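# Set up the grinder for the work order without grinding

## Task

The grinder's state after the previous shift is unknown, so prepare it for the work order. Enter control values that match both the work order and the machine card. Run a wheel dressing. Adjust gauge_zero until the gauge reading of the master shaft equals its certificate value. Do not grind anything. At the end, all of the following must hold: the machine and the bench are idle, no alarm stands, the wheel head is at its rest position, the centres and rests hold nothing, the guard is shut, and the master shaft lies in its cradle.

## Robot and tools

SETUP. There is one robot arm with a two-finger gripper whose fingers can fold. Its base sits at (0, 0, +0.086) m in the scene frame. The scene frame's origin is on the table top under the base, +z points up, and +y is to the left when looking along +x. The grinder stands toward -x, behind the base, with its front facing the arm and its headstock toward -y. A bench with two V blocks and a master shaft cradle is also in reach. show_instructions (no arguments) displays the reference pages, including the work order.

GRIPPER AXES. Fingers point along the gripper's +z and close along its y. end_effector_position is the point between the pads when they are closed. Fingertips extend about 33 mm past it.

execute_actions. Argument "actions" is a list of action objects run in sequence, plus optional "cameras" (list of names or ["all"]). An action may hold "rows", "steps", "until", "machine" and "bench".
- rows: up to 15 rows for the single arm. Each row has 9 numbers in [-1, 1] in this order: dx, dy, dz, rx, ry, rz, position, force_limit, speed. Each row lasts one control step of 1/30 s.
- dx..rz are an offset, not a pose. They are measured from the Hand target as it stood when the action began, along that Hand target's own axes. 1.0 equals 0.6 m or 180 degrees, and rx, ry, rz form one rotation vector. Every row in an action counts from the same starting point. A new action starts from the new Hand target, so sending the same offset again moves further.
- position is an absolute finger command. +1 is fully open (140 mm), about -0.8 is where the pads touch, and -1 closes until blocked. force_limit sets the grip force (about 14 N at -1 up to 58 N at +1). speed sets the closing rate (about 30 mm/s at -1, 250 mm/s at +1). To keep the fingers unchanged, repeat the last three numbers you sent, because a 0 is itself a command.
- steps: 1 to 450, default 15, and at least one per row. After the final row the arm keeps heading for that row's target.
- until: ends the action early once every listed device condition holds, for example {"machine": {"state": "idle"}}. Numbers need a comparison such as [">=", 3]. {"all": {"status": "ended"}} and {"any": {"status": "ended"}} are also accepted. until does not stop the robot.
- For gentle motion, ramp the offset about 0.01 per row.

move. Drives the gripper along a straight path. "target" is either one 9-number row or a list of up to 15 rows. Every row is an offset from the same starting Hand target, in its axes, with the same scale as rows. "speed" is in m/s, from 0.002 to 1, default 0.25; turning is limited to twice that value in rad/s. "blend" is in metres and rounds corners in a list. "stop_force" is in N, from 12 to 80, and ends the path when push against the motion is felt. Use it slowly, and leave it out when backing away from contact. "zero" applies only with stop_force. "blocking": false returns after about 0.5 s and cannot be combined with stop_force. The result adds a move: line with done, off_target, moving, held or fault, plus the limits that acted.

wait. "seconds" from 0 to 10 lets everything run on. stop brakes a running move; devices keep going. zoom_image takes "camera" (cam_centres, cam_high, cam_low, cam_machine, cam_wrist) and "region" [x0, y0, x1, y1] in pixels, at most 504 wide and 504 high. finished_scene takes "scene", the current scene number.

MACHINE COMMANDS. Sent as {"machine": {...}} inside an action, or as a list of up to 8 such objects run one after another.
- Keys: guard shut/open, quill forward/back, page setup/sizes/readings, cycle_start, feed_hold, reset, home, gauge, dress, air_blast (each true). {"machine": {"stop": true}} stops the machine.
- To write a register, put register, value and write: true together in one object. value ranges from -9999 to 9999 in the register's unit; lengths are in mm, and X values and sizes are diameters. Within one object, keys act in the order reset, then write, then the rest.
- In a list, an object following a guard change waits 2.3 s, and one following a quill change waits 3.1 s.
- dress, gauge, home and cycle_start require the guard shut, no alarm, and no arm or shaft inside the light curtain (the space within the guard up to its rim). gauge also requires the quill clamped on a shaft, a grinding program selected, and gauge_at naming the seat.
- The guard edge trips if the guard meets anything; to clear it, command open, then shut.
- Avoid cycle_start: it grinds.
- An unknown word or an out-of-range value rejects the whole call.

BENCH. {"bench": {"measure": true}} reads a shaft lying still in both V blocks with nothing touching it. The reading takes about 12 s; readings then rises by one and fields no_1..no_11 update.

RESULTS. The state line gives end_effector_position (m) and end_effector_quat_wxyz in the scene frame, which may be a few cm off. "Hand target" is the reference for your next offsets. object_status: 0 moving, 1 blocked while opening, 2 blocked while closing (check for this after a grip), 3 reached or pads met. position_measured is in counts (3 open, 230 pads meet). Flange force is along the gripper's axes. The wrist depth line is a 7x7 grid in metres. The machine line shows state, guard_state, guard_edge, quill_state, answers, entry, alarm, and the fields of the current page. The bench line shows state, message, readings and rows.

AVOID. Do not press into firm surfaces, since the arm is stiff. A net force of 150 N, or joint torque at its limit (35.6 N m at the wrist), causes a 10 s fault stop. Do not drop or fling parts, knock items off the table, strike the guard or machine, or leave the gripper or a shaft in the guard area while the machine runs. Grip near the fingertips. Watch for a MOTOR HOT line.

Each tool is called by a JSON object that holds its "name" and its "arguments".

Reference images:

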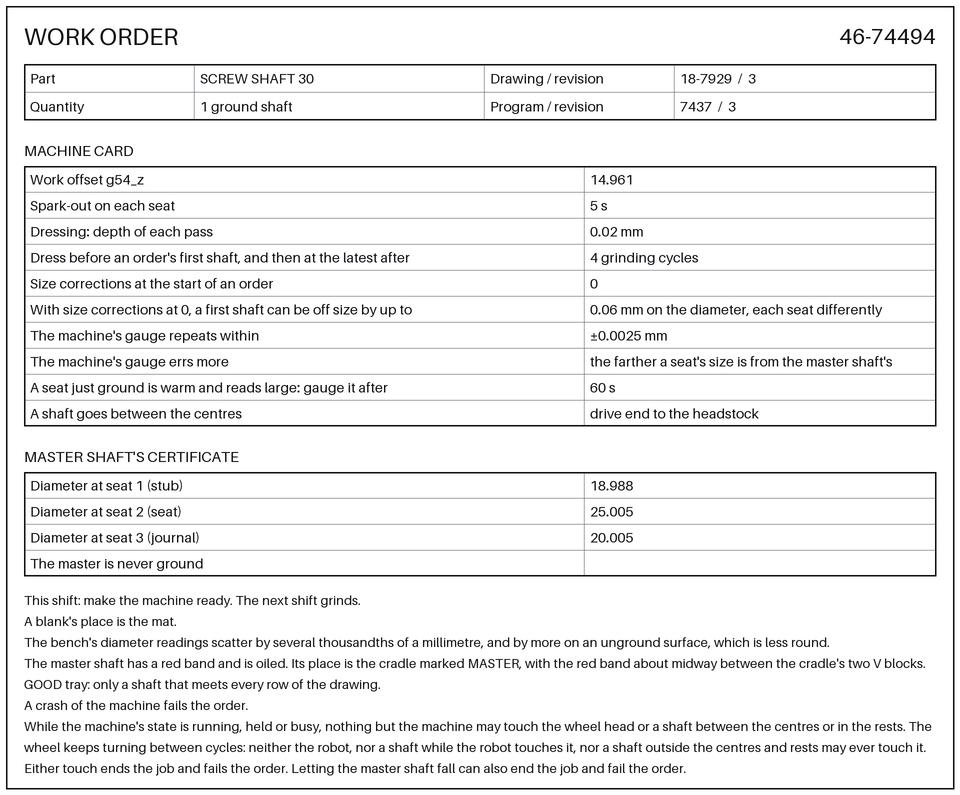

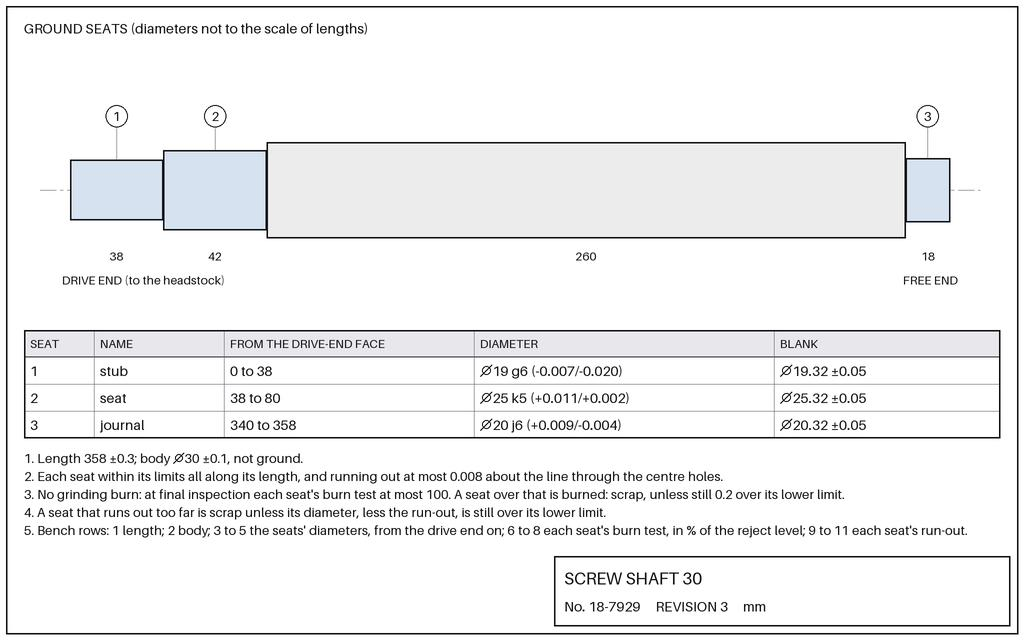

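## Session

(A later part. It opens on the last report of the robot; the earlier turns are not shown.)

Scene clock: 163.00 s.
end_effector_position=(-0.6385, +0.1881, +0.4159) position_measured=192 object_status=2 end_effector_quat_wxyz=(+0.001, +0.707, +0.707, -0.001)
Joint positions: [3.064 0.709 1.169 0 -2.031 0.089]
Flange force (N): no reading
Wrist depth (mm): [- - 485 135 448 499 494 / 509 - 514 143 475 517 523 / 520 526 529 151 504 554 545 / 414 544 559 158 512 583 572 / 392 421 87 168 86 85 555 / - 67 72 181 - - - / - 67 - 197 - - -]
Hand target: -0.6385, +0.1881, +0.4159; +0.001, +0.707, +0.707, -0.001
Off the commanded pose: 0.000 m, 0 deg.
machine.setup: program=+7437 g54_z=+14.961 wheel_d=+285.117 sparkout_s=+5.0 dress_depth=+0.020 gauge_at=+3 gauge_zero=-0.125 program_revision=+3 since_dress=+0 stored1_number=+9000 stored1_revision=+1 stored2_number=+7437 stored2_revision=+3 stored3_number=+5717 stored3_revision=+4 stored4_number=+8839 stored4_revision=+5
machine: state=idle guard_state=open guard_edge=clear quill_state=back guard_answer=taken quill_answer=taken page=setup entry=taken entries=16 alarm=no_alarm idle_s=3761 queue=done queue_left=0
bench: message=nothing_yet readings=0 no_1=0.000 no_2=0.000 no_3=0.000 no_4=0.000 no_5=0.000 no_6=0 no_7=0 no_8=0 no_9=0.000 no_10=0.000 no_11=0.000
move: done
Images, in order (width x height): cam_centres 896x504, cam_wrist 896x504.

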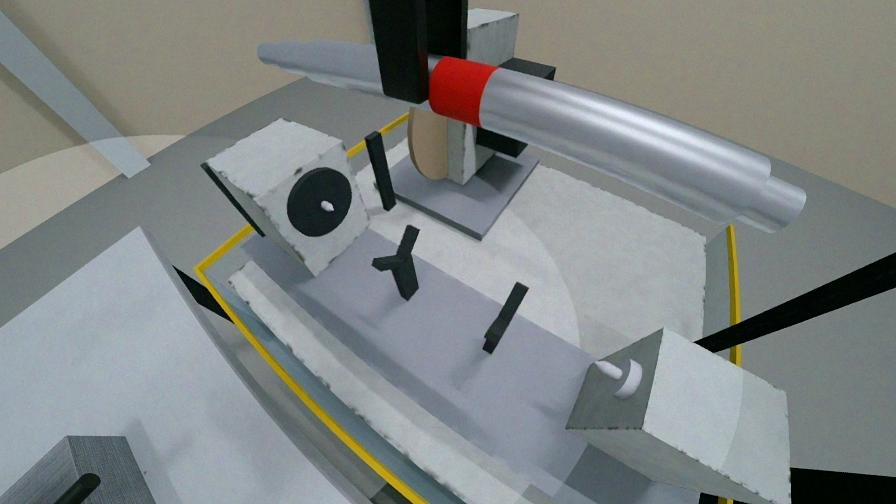

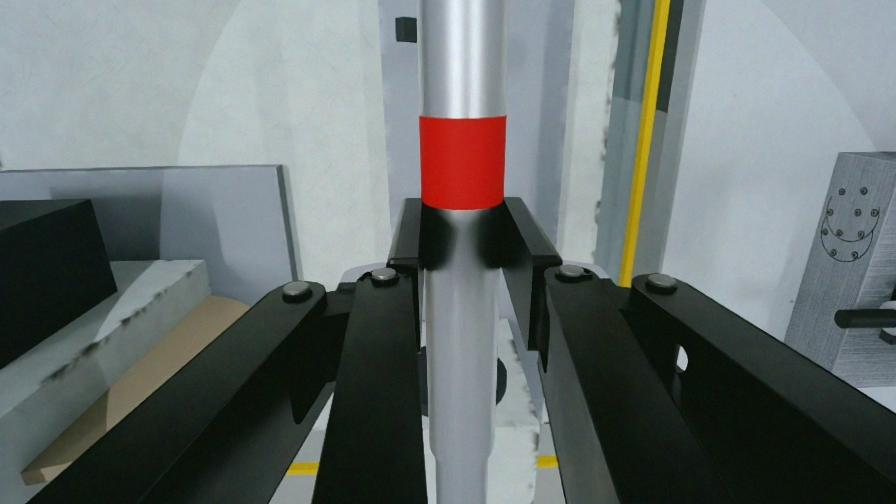

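{"name": "move", "arguments": {"target": [0.1865,0.6475,-0.1735,0,0,0.083,-1,1,1], "speed": 0.2}}

{"name": "move", "arguments": {"target": [[0.327,0.258,-0.05,0,0,0.167,-1,1,1],[0.2455,0.9165,0.035,0,0,0.389,-1,1,1]], "speed": 0.2, "blend": [0.1,0]}}

Scene clock: 165.87 s.
end_effector_position=(-0.2500, +0.3004, +0.5199) position_measured=192 object_status=2 end_effector_quat_wxyz=(+0.001, +0.793, +0.609, -0.001)
Joint positions: [2.617 -0.037 0.437 0 -2.045 0.275]
Flange force (N): [-3.2 -0.9 14.0]
Wrist depth (mm): [453 527 585 135 583 584 576 / 440 559 616 143 613 621 619 / - 570 600 151 635 573 369 / 678 619 627 159 587 580 363 / 713 - 87 168 86 85 371 / - 66 72 180 - - - / - 67 - 197 - - -]
Hand target: -0.2501, +0.3004, +0.5199; +0.001, +0.793, +0.609, -0.001
Off the commanded pose: 0.000 m, 0 deg.
machine.setup: program=+7437 g54_z=+14.961 wheel_d=+285.117 sparkout_s=+5.0 dress_depth=+0.020 gauge_at=+3 gauge_zero=-0.125 program_revision=+3 since_dress=+0 stored1_number=+9000 stored1_revision=+1 stored2_number=+7437 stored2_revision=+3 stored3_number=+5717 stored3_revision=+4 stored4_number=+8839 stored4_revision=+5
machine: state=idle guard_state=open guard_edge=clear quill_state=back guard_answer=taken quill_answer=taken page=setup entry=taken entries=16 alarm=no_alarm idle_s=3764 queue=done queue_left=0
bench: message=nothing_yet readings=0 no_1=0.000 no_2=0.000 no_3=0.000 no_4=0.000 no_5=0.000 no_6=0 no_7=0 no_8=0 no_9=0.000 no_10=0.000 no_11=0.000
move: done

Scene clock: 169.57 s.
end_effector_position=(+0.3192, +0.3012, +0.4992) position_measured=192 object_status=2 end_effector_quat_wxyz=(+0.001, +0.999, +0.044, +0.000)
Joint positions: [1.066 0.064 0.485 0 -1.992 0.604]
Flange force (N): [-1.2 -0.2 13.9]
Wrist depth (mm): [1174 548 555 135 560 561 564 / 1233 576 581 142 591 595 592 / 1284 613 613 151 631 619 627 / 1355 645 644 159 642 661 674 / 1552 - 87 169 86 85 397 / - 67 72 180 - - - / - 67 - 198 - - -]
Hand target: +0.3192, +0.3011, +0.4991; +0.001, +0.999, +0.044, +0.000
Off the commanded pose: 0.000 m, 0 deg.
machine.setup: program=+7437 g54_z=+14.961 wheel_d=+285.117 sparkout_s=+5.0 dress_depth=+0.020 gauge_at=+3 gauge_zero=-0.125 program_revision=+3 since_dress=+0 stored1_number=+9000 stored1_revision=+1 stored2_number=+7437 stored2_revision=+3 stored3_number=+5717 stored3_revision=+4 stored4_number=+8839 stored4_revision=+5
machine: state=idle guard_state=open guard_edge=clear quill_state=back guard_answer=taken quill_answer=taken page=setup entry=taken entries=16 alarm=no_alarm idle_s=3768 queue=done queue_left=0
bench: message=nothing_yet readings=0 no_1=0.000 no_2=0.000 no_3=0.000 no_4=0.000 no_5=0.000 no_6=0 no_7=0 no_8=0 no_9=0.000 no_10=0.000 no_11=0.000
move: done

{"name": "move", "arguments": {"target": [[0.153,0.647,0.415,0,0,0,-1,1,1],[0.153,0.647,0.62,0,0,0,-1,1,1]], "speed": [0.2,0.08], "cameras": ["cam_low","cam_high","cam_wrist"]}}

{"name": "zoom_image", "arguments": {"camera": "cam_low", "region": [280, 150, 560, 380]}}

Scene clock: 174.37 s.
end_effector_position=(+0.4451, -0.0785, +0.1283) position_measured=192 object_status=2 end_effector_quat_wxyz=(+0.001, +0.999, +0.044, +0.000)
Joint positions: [0.128 0.12 -0.348 0 -1.103 1.542]
Flange force (N): [0.6 -1.2 13.5]
Wrist depth (mm): [218 225 232 136 229 229 226 / 231 235 243 143 240 241 240 / 248 249 258 151 254 253 249 / 242 261 269 159 260 269 270 / 286 281 87 169 86 85 285 / - 67 72 180 - - - / - 67 - 197 - - -]
Hand target: +0.4451, -0.0785, +0.1283; +0.001, +0.999, +0.044, +0.000
Off the commanded pose: 0.000 m, 0 deg.
machine.setup: program=+7437 g54_z=+14.961 wheel_d=+285.117 sparkout_s=+5.0 dress_depth=+0.020 gauge_at=+3 gauge_zero=-0.125 program_revision=+3 since_dress=+0 stored1_number=+9000 stored1_revision=+1 stored2_number=+7437 stored2_revision=+3 stored3_number=+5717 stored3_revision=+4 stored4_number=+8839 stored4_revision=+5
machine: state=idle guard_state=open guard_edge=clear quill_state=back guard_answer=taken quill_answer=taken page=setup entry=taken entries=16 alarm=no_alarm idle_s=3773 queue=done queue_left=0
bench: message=nothing_yet readings=0 no_1=0.000 no_2=0.000 no_3=0.000 no_4=0.000 no_5=0.000 no_6=0 no_7=0 no_8=0 no_9=0.000 no_10=0.000 no_11=0.000
move: done
Images, in order (width x height): cam_high 896x504, cam_low 896x504, cam_wrist 896x504.

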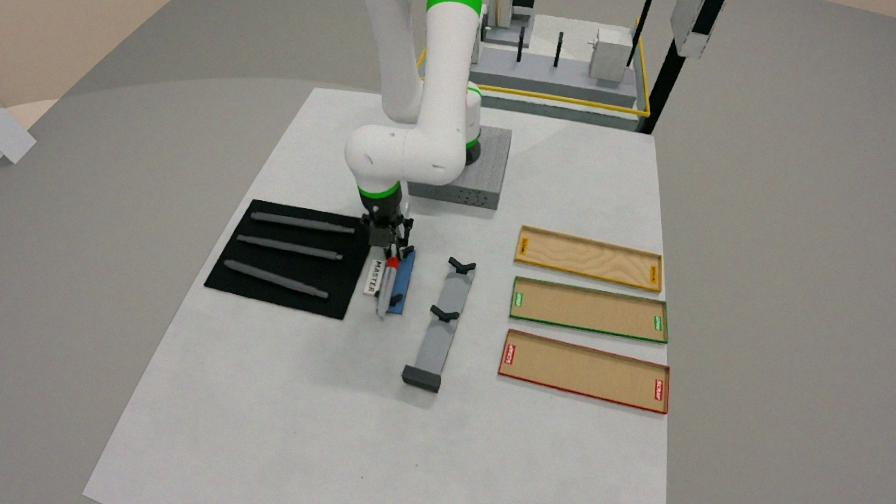

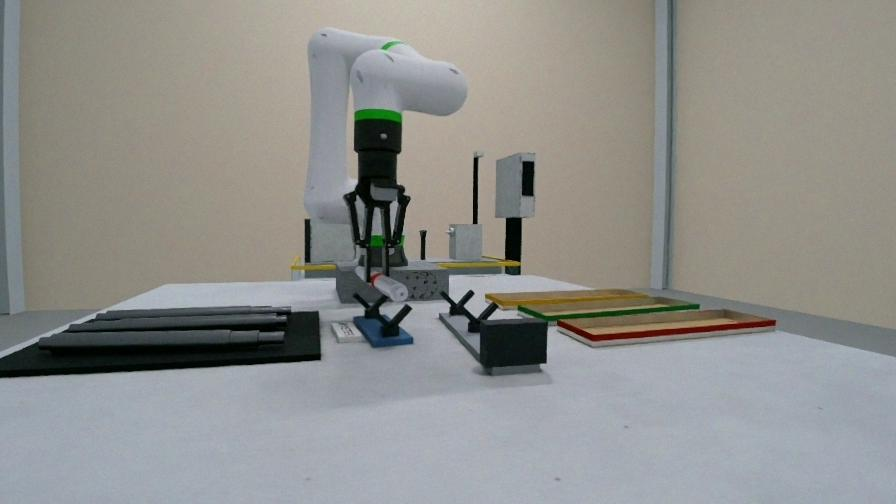

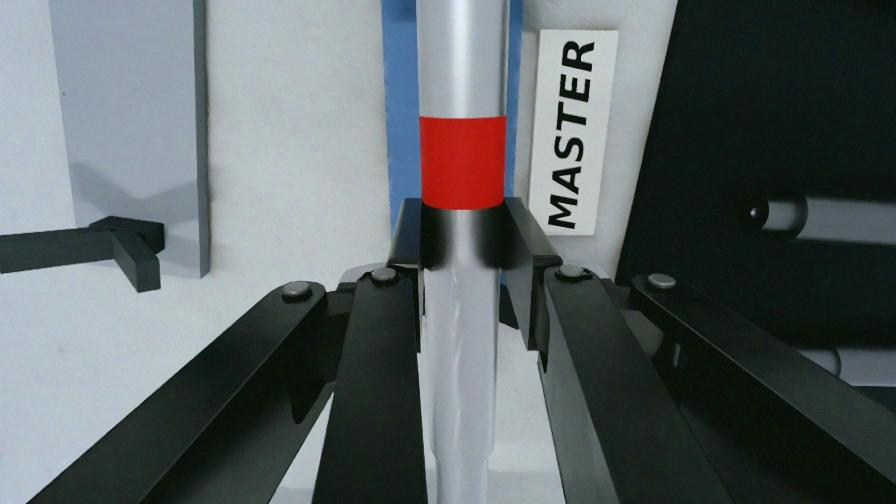

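Scaled by 1.800 from the camera's 896x504 image, which has a finer 1280x720 frame.

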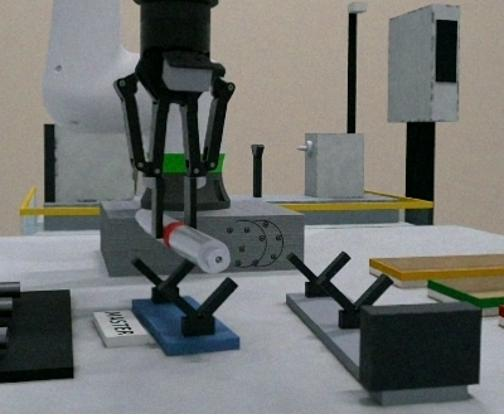

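{"name": "move", "arguments": {"target": [0,-0.002,0.053,0,0,0,-1,1,1], "speed": 0.05}}

{"name": "move", "arguments": {"target": [0,0,0.035,0,0,0,-1,1,1], "speed": 0.008, "stop_force": 12, "cameras": ["cam_low","cam_high","cam_wrist"]}}

{"name": "zoom_image", "arguments": {"camera": "cam_low", "region": [280, 150, 560, 380]}}

Scene clock: 175.53 s.
end_effector_position=(+0.4450, -0.0774, +0.0965) position_measured=192 object_status=2 end_effector_quat_wxyz=(+0.001, +0.999, +0.044, +0.000)
Joint positions: [0.131 0.16 -0.387 0 -1.024 1.54]
Flange force (N): [0.7 -1.9 13.4]
Wrist depth (mm): [190 199 203 136 201 202 198 / 200 208 213 143 208 212 210 / 211 220 226 151 221 224 220 / 217 233 237 159 228 235 233 / 252 234 87 169 86 85 252 / - 67 72 180 - - - / - 67 - 197 - - -]
Hand target: +0.4450, -0.0774, +0.0965; +0.001, +0.999, +0.044, +0.000
Off the commanded pose: 0.000 m, 0 deg.
machine.setup: program=+7437 g54_z=+14.961 wheel_d=+285.117 sparkout_s=+5.0 dress_depth=+0.020 gauge_at=+3 gauge_zero=-0.125 program_revision=+3 since_dress=+0 stored1_number=+9000 stored1_revision=+1 stored2_number=+7437 stored2_revision=+3 stored3_number=+5717 stored3_revision=+4 stored4_number=+8839 stored4_revision=+5
machine: state=idle guard_state=open guard_edge=clear quill_state=back guard_answer=taken quill_answer=taken page=setup entry=taken entries=16 alarm=no_alarm idle_s=3774 queue=done queue_left=0
bench: message=nothing_yet readings=0 no_1=0.000 no_2=0.000 no_3=0.000 no_4=0.000 no_5=0.000 no_6=0 no_7=0 no_8=0 no_9=0.000 no_10=0.000 no_11=0.000
move: done

Scene clock: 177.40 s.
end_effector_position=(+0.4451, -0.0775, +0.0861) position_measured=192 object_status=2 end_effector_quat_wxyz=(+0.001, +0.999, +0.044, +0.000)
Joint positions: [0.131 0.175 -0.398 0 -0.998 1.539]
Flange force (N): [0.3 -3.7 -0.3]
Wrist depth (mm): [180 190 193 135 189 193 189 / 190 201 204 143 198 204 200 / 201 212 216 151 209 214 212 / 209 225 226 158 217 226 218 / 238 225 87 169 86 85 240 / - 67 72 182 - - - / - 67 - 197 - - -]
Hand target: +0.4451, -0.0775, +0.0861; +0.001, +0.999, +0.044, +0.000 (not the last commanded pose)
Off the commanded pose: 0.011 m, 0 deg.
machine.setup: program=+7437 g54_z=+14.961 wheel_d=+285.117 sparkout_s=+5.0 dress_depth=+0.020 gauge_at=+3 gauge_zero=-0.125 program_revision=+3 since_dress=+0 stored1_number=+9000 stored1_revision=+1 stored2_number=+7437 stored2_revision=+3 stored3_number=+5717 stored3_revision=+4 stored4_number=+8839 stored4_revision=+5
machine: state=idle guard_state=open guard_edge=clear quill_state=back guard_answer=taken quill_answer=taken page=setup entry=taken entries=16 alarm=no_alarm idle_s=3776 queue=done queue_left=0
bench: message=nothing_yet readings=0 no_1=0.000 no_2=0.000 no_3=0.000 no_4=0.000 no_5=0.000 no_6=0 no_7=0 no_8=0 no_9=0.000 no_10=0.000 no_11=0.000
move: contact
Images, in order (width x height): cam_high 896x504, cam_low 896x504, cam_wrist 896x504.

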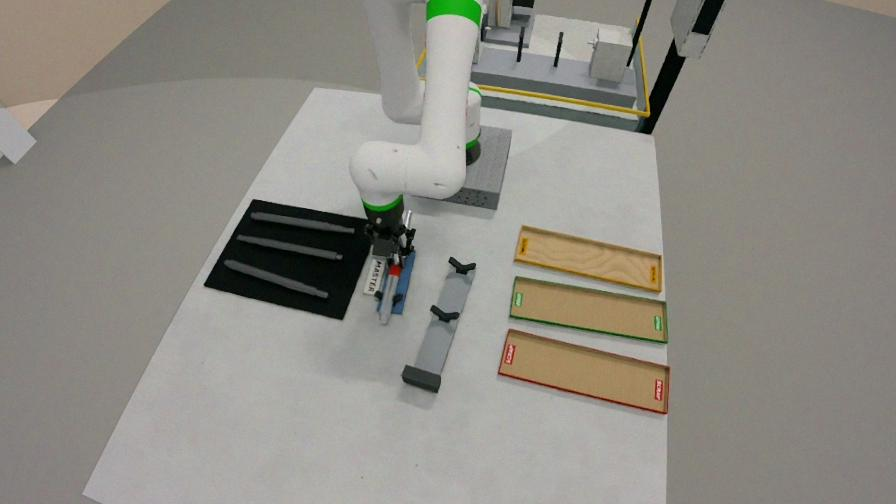

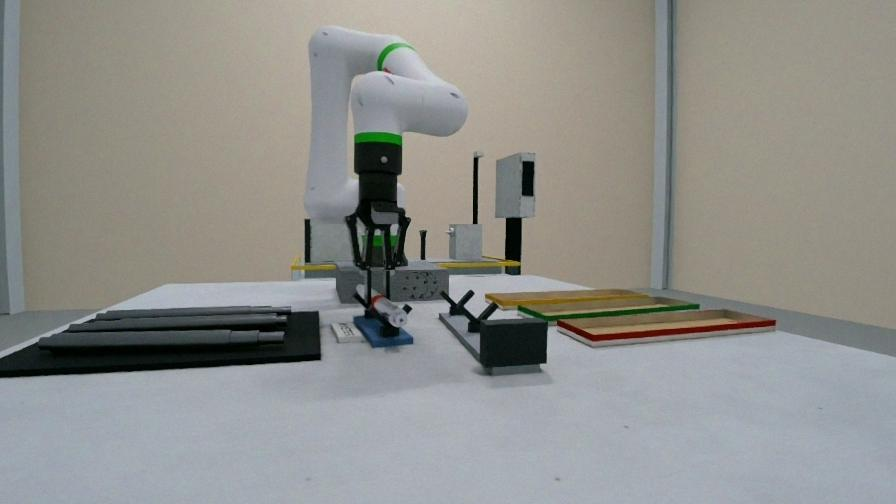

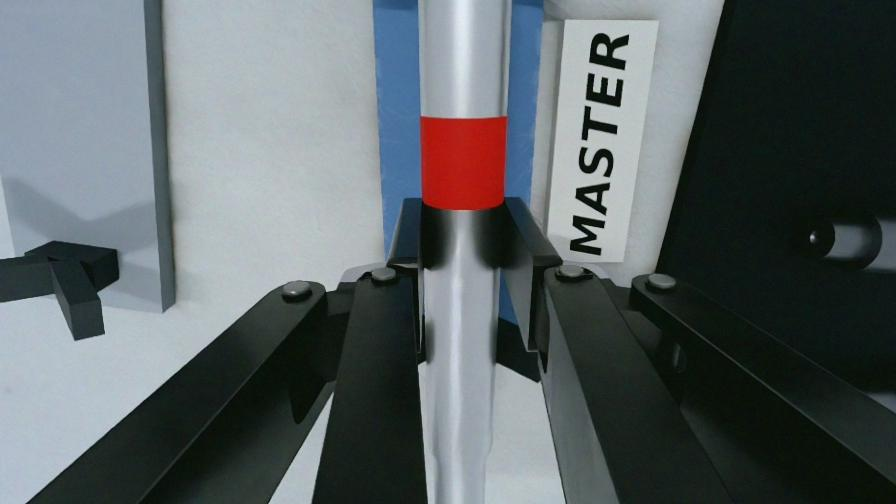

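Scaled by 1.800 from the camera's 896x504 image, which has a finer 1280x720 frame.

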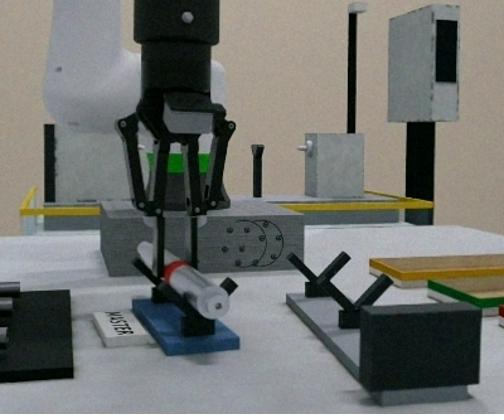

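{"name": "move", "arguments": {"target": [0,0,0.0018,0,0,0,-1,1,1], "speed": 0.008}}

{"name": "execute_actions", "arguments": {"actions": [{"rows":[[0,0,0,0,0,0,0.0,1,-1]],"steps":60}]}}

{"name": "move", "arguments": {"target": [0,0,-0.45,0,0,0,0,1,-1], "speed": 0.15, "cameras": ["cam_low","cam_high","cam_wrist"]}}

{"name": "execute_actions", "arguments": {"actions": [{"machine":[{"guard":"shut"},{"register":"gauge_at","value":1,"write":true}],"steps":120,"until":{"machine":{"queue":["!=","running"]}}}], "cameras": ["cam_centres"]}}

Scene clock: 178.53 s.
end_effector_position=(+0.4452, -0.0774, +0.0851) position_measured=192 object_status=2 end_effector_quat_wxyz=(+0.001, +0.999, +0.044, +0.000)
Joint positions: [0.131 0.176 -0.399 0 -0.996 1.539]
Flange force (N): [-11.5 -27.0 -71.3]
Wrist depth (mm): [180 190 193 135 188 193 188 / 190 200 204 143 199 203 199 / 201 211 215 151 209 214 211 / 208 224 226 159 216 226 218 / 239 225 87 169 86 85 240 / - 67 72 181 - - - / - 67 - 195 - - -]
Hand target: +0.4451, -0.0775, +0.0850; +0.001, +0.999, +0.044, +0.000
Off the commanded pose: 0.000 m, 0 deg.
machine.setup: program=+7437 g54_z=+14.961 wheel_d=+285.117 sparkout_s=+5.0 dress_depth=+0.020 gauge_at=+3 gauge_zero=-0.125 program_revision=+3 since_dress=+0 stored1_number=+9000 stored1_revision=+1 stored2_number=+7437 stored2_revision=+3 stored3_number=+5717 stored3_revision=+4 stored4_number=+8839 stored4_revision=+5
machine: state=idle guard_state=open guard_edge=clear quill_state=back guard_answer=taken quill_answer=taken page=setup entry=taken entries=16 alarm=no_alarm idle_s=3777 queue=done queue_left=0
bench: message=nothing_yet readings=0 no_1=0.000 no_2=0.000 no_3=0.000 no_4=0.000 no_5=0.000 no_6=0 no_7=0 no_8=0 no_9=0.000 no_10=0.000 no_11=0.000
move: done

Scene clock: 180.73 s.
end_effector_position=(+0.4451, -0.0775, +0.0850) position_measured=129 object_status=3 end_effector_quat_wxyz=(+0.001, +0.999, +0.044, +0.000)
Joint positions: [0.131 0.176 -0.399 0 -0.995 1.539]
Flange force (N): [-0.1 -1.8 -3.7]
Wrist depth (mm): [180 189 192 135 188 192 188 / 189 200 204 142 197 202 199 / 201 211 214 151 208 214 211 / 207 224 136 161 138 222 218 / 220 88 93 174 184 85 - / - 76 260 188 263 68 - / - - 279 273 283 - -]
Hand target: +0.4451, -0.0775, +0.0850; +0.001, +0.999, +0.044, +0.000
Off the commanded pose: 0.000 m, 0 deg.
machine.setup: program=+7437 g54_z=+14.961 wheel_d=+285.117 sparkout_s=+5.0 dress_depth=+0.020 gauge_at=+3 gauge_zero=-0.125 program_revision=+3 since_dress=+0 stored1_number=+9000 stored1_revision=+1 stored2_number=+7437 stored2_revision=+3 stored3_number=+5717 stored3_revision=+4 stored4_number=+8839 stored4_revision=+5
machine: state=idle guard_state=open guard_edge=clear quill_state=back guard_answer=taken quill_answer=taken page=setup entry=taken entries=16 alarm=no_alarm idle_s=3779 queue=done queue_left=0
bench: message=nothing_yet readings=0 no_1=0.000 no_2=0.000 no_3=0.000 no_4=0.000 no_5=0.000 no_6=0 no_7=0 no_8=0 no_9=0.000 no_10=0.000 no_11=0.000

Scene clock: 182.90 s.
end_effector_position=(+0.4449, -0.0767, +0.3550) position_measured=129 object_status=3 end_effector_quat_wxyz=(+0.002, +0.999, +0.044, +0.000)
Joint positions: [0.131 0.009 0.078 0 -1.64 1.539]
Flange force (N): [-0.9 -1.1 -2.4]
Wrist depth (mm): [428 426 427 424 430 420 423 / 445 448 449 449 448 453 455 / 470 474 477 470 477 480 472 / 500 500 135 510 137 482 501 / 514 88 93 546 138 85 533 / - 76 506 538 - 68 - / - - 497 520 - - -]
Hand target: +0.4449, -0.0767, +0.3550; +0.001, +0.999, +0.044, +0.000
Off the commanded pose: 0.000 m, 0 deg.
machine.setup: program=+7437 g54_z=+14.961 wheel_d=+285.117 sparkout_s=+5.0 dress_depth=+0.020 gauge_at=+3 gauge_zero=-0.125 program_revision=+3 since_dress=+0 stored1_number=+9000 stored1_revision=+1 stored2_number=+7437 stored2_revision=+3 stored3_number=+5717 stored3_revision=+4 stored4_number=+8839 stored4_revision=+5
machine: state=idle guard_state=open guard_edge=clear quill_state=back guard_answer=taken quill_answer=taken page=setup entry=taken entries=16 alarm=no_alarm idle_s=3781 queue=done queue_left=0
bench: message=nothing_yet readings=0 no_1=0.000 no_2=0.000 no_3=0.000 no_4=0.000 no_5=0.000 no_6=0 no_7=0 no_8=0 no_9=0.000 no_10=0.000 no_11=0.000
move: done
Images, in order (width x height): cam_high 896x504, cam_low 896x504, cam_wrist 896x504.

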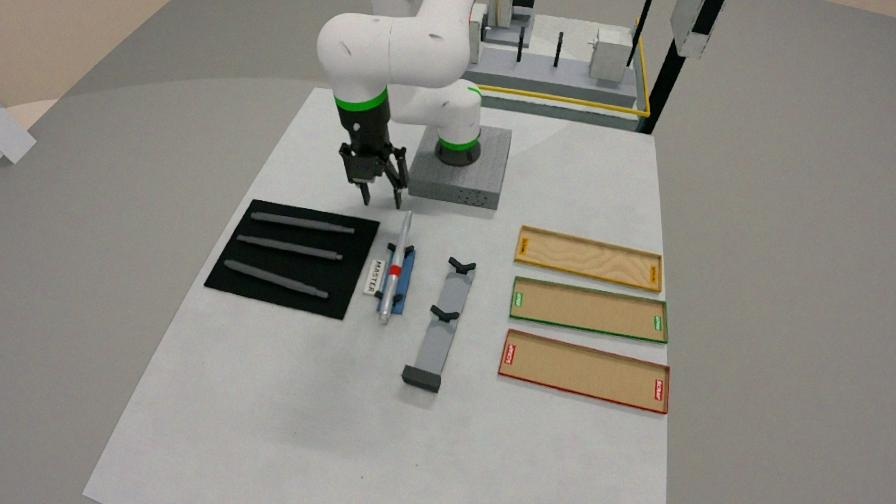

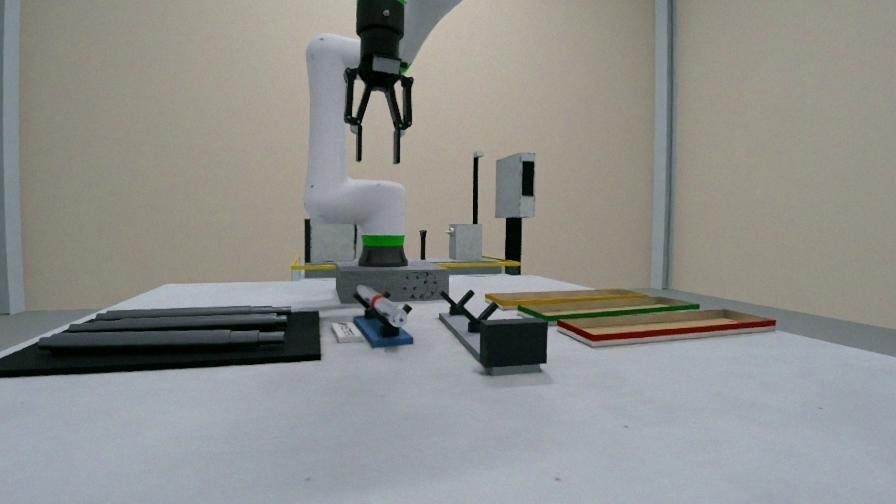

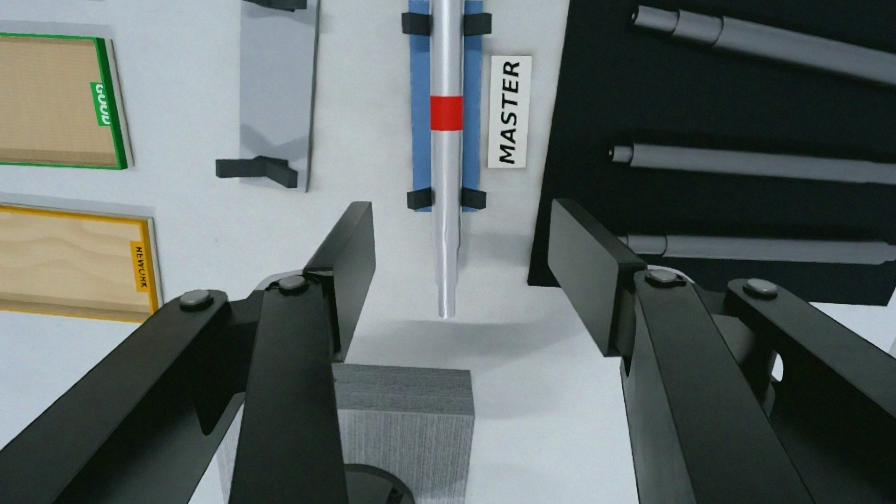

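Scene clock: 185.67 s.
end_effector_position=(+0.4449, -0.0767, +0.3550) position_measured=129 object_status=3 end_effector_quat_wxyz=(+0.001, +0.999, +0.044, +0.000)
Joint positions: [0.131 0.009 0.078 0 -1.64 1.539]
Flange force (N): [-0.3 -1.9 -3.3]
Wrist depth (mm): [421 426 428 425 430 421 421 / 444 450 448 446 450 453 453 / 472 474 475 471 478 479 470 / 498 499 135 503 137 480 502 / 517 88 93 546 138 85 531 / - 76 508 541 - 68 - / - - 499 515 626 - -]
Hand target: +0.4449, -0.0767, +0.3550; +0.001, +0.999, +0.044, +0.000
Tool commands: gripper/position=+0.0 gripper/force_limit=+1.0 gripper/speed=-1.0
Off the commanded pose: 0.000 m, 0 deg.
machine.setup: program=+7437 g54_z=+14.961 wheel_d=+285.117 sparkout_s=+5.0 dress_depth=+0.020 gauge_at=+1 gauge_zero=-0.125 program_revision=+3 since_dress=+0 stored1_number=+9000 stored1_revision=+1 stored2_number=+7437 stored2_revision=+3 stored3_number=+5717 stored3_revision=+4 stored4_number=+8839 stored4_revision=+5
machine: state=idle guard_state=shut guard_edge=clear quill_state=back guard_answer=taken quill_answer=taken page=setup entry=taken entries=17 alarm=no_alarm idle_s=3784 queue=done queue_left=0
bench: message=nothing_yet readings=0 no_1=0.000 no_2=0.000 no_3=0.000 no_4=0.000 no_5=0.000 no_6=0 no_7=0 no_8=0 no_9=0.000 no_10=0.000 no_11=0.000
Images, in order (width x height): cam_centres 896x504.

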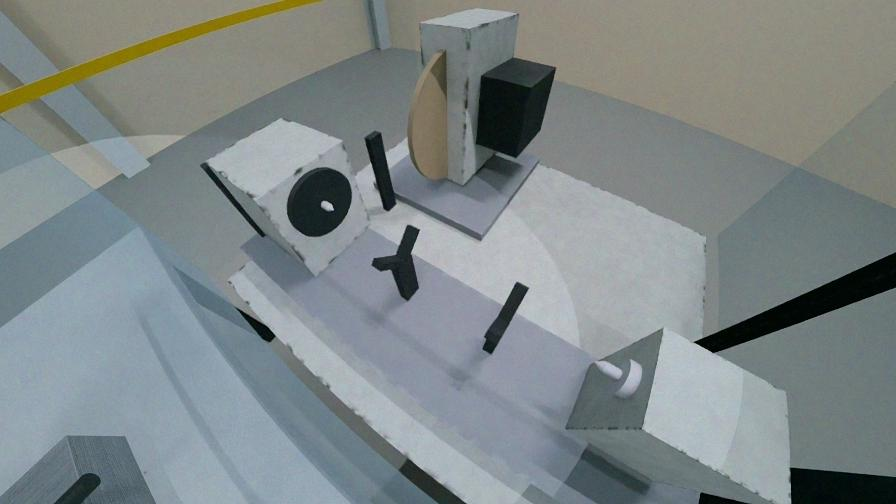

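{"name": "finished_scene", "arguments": {"scene": 1}}

The scene is finished: the task was done.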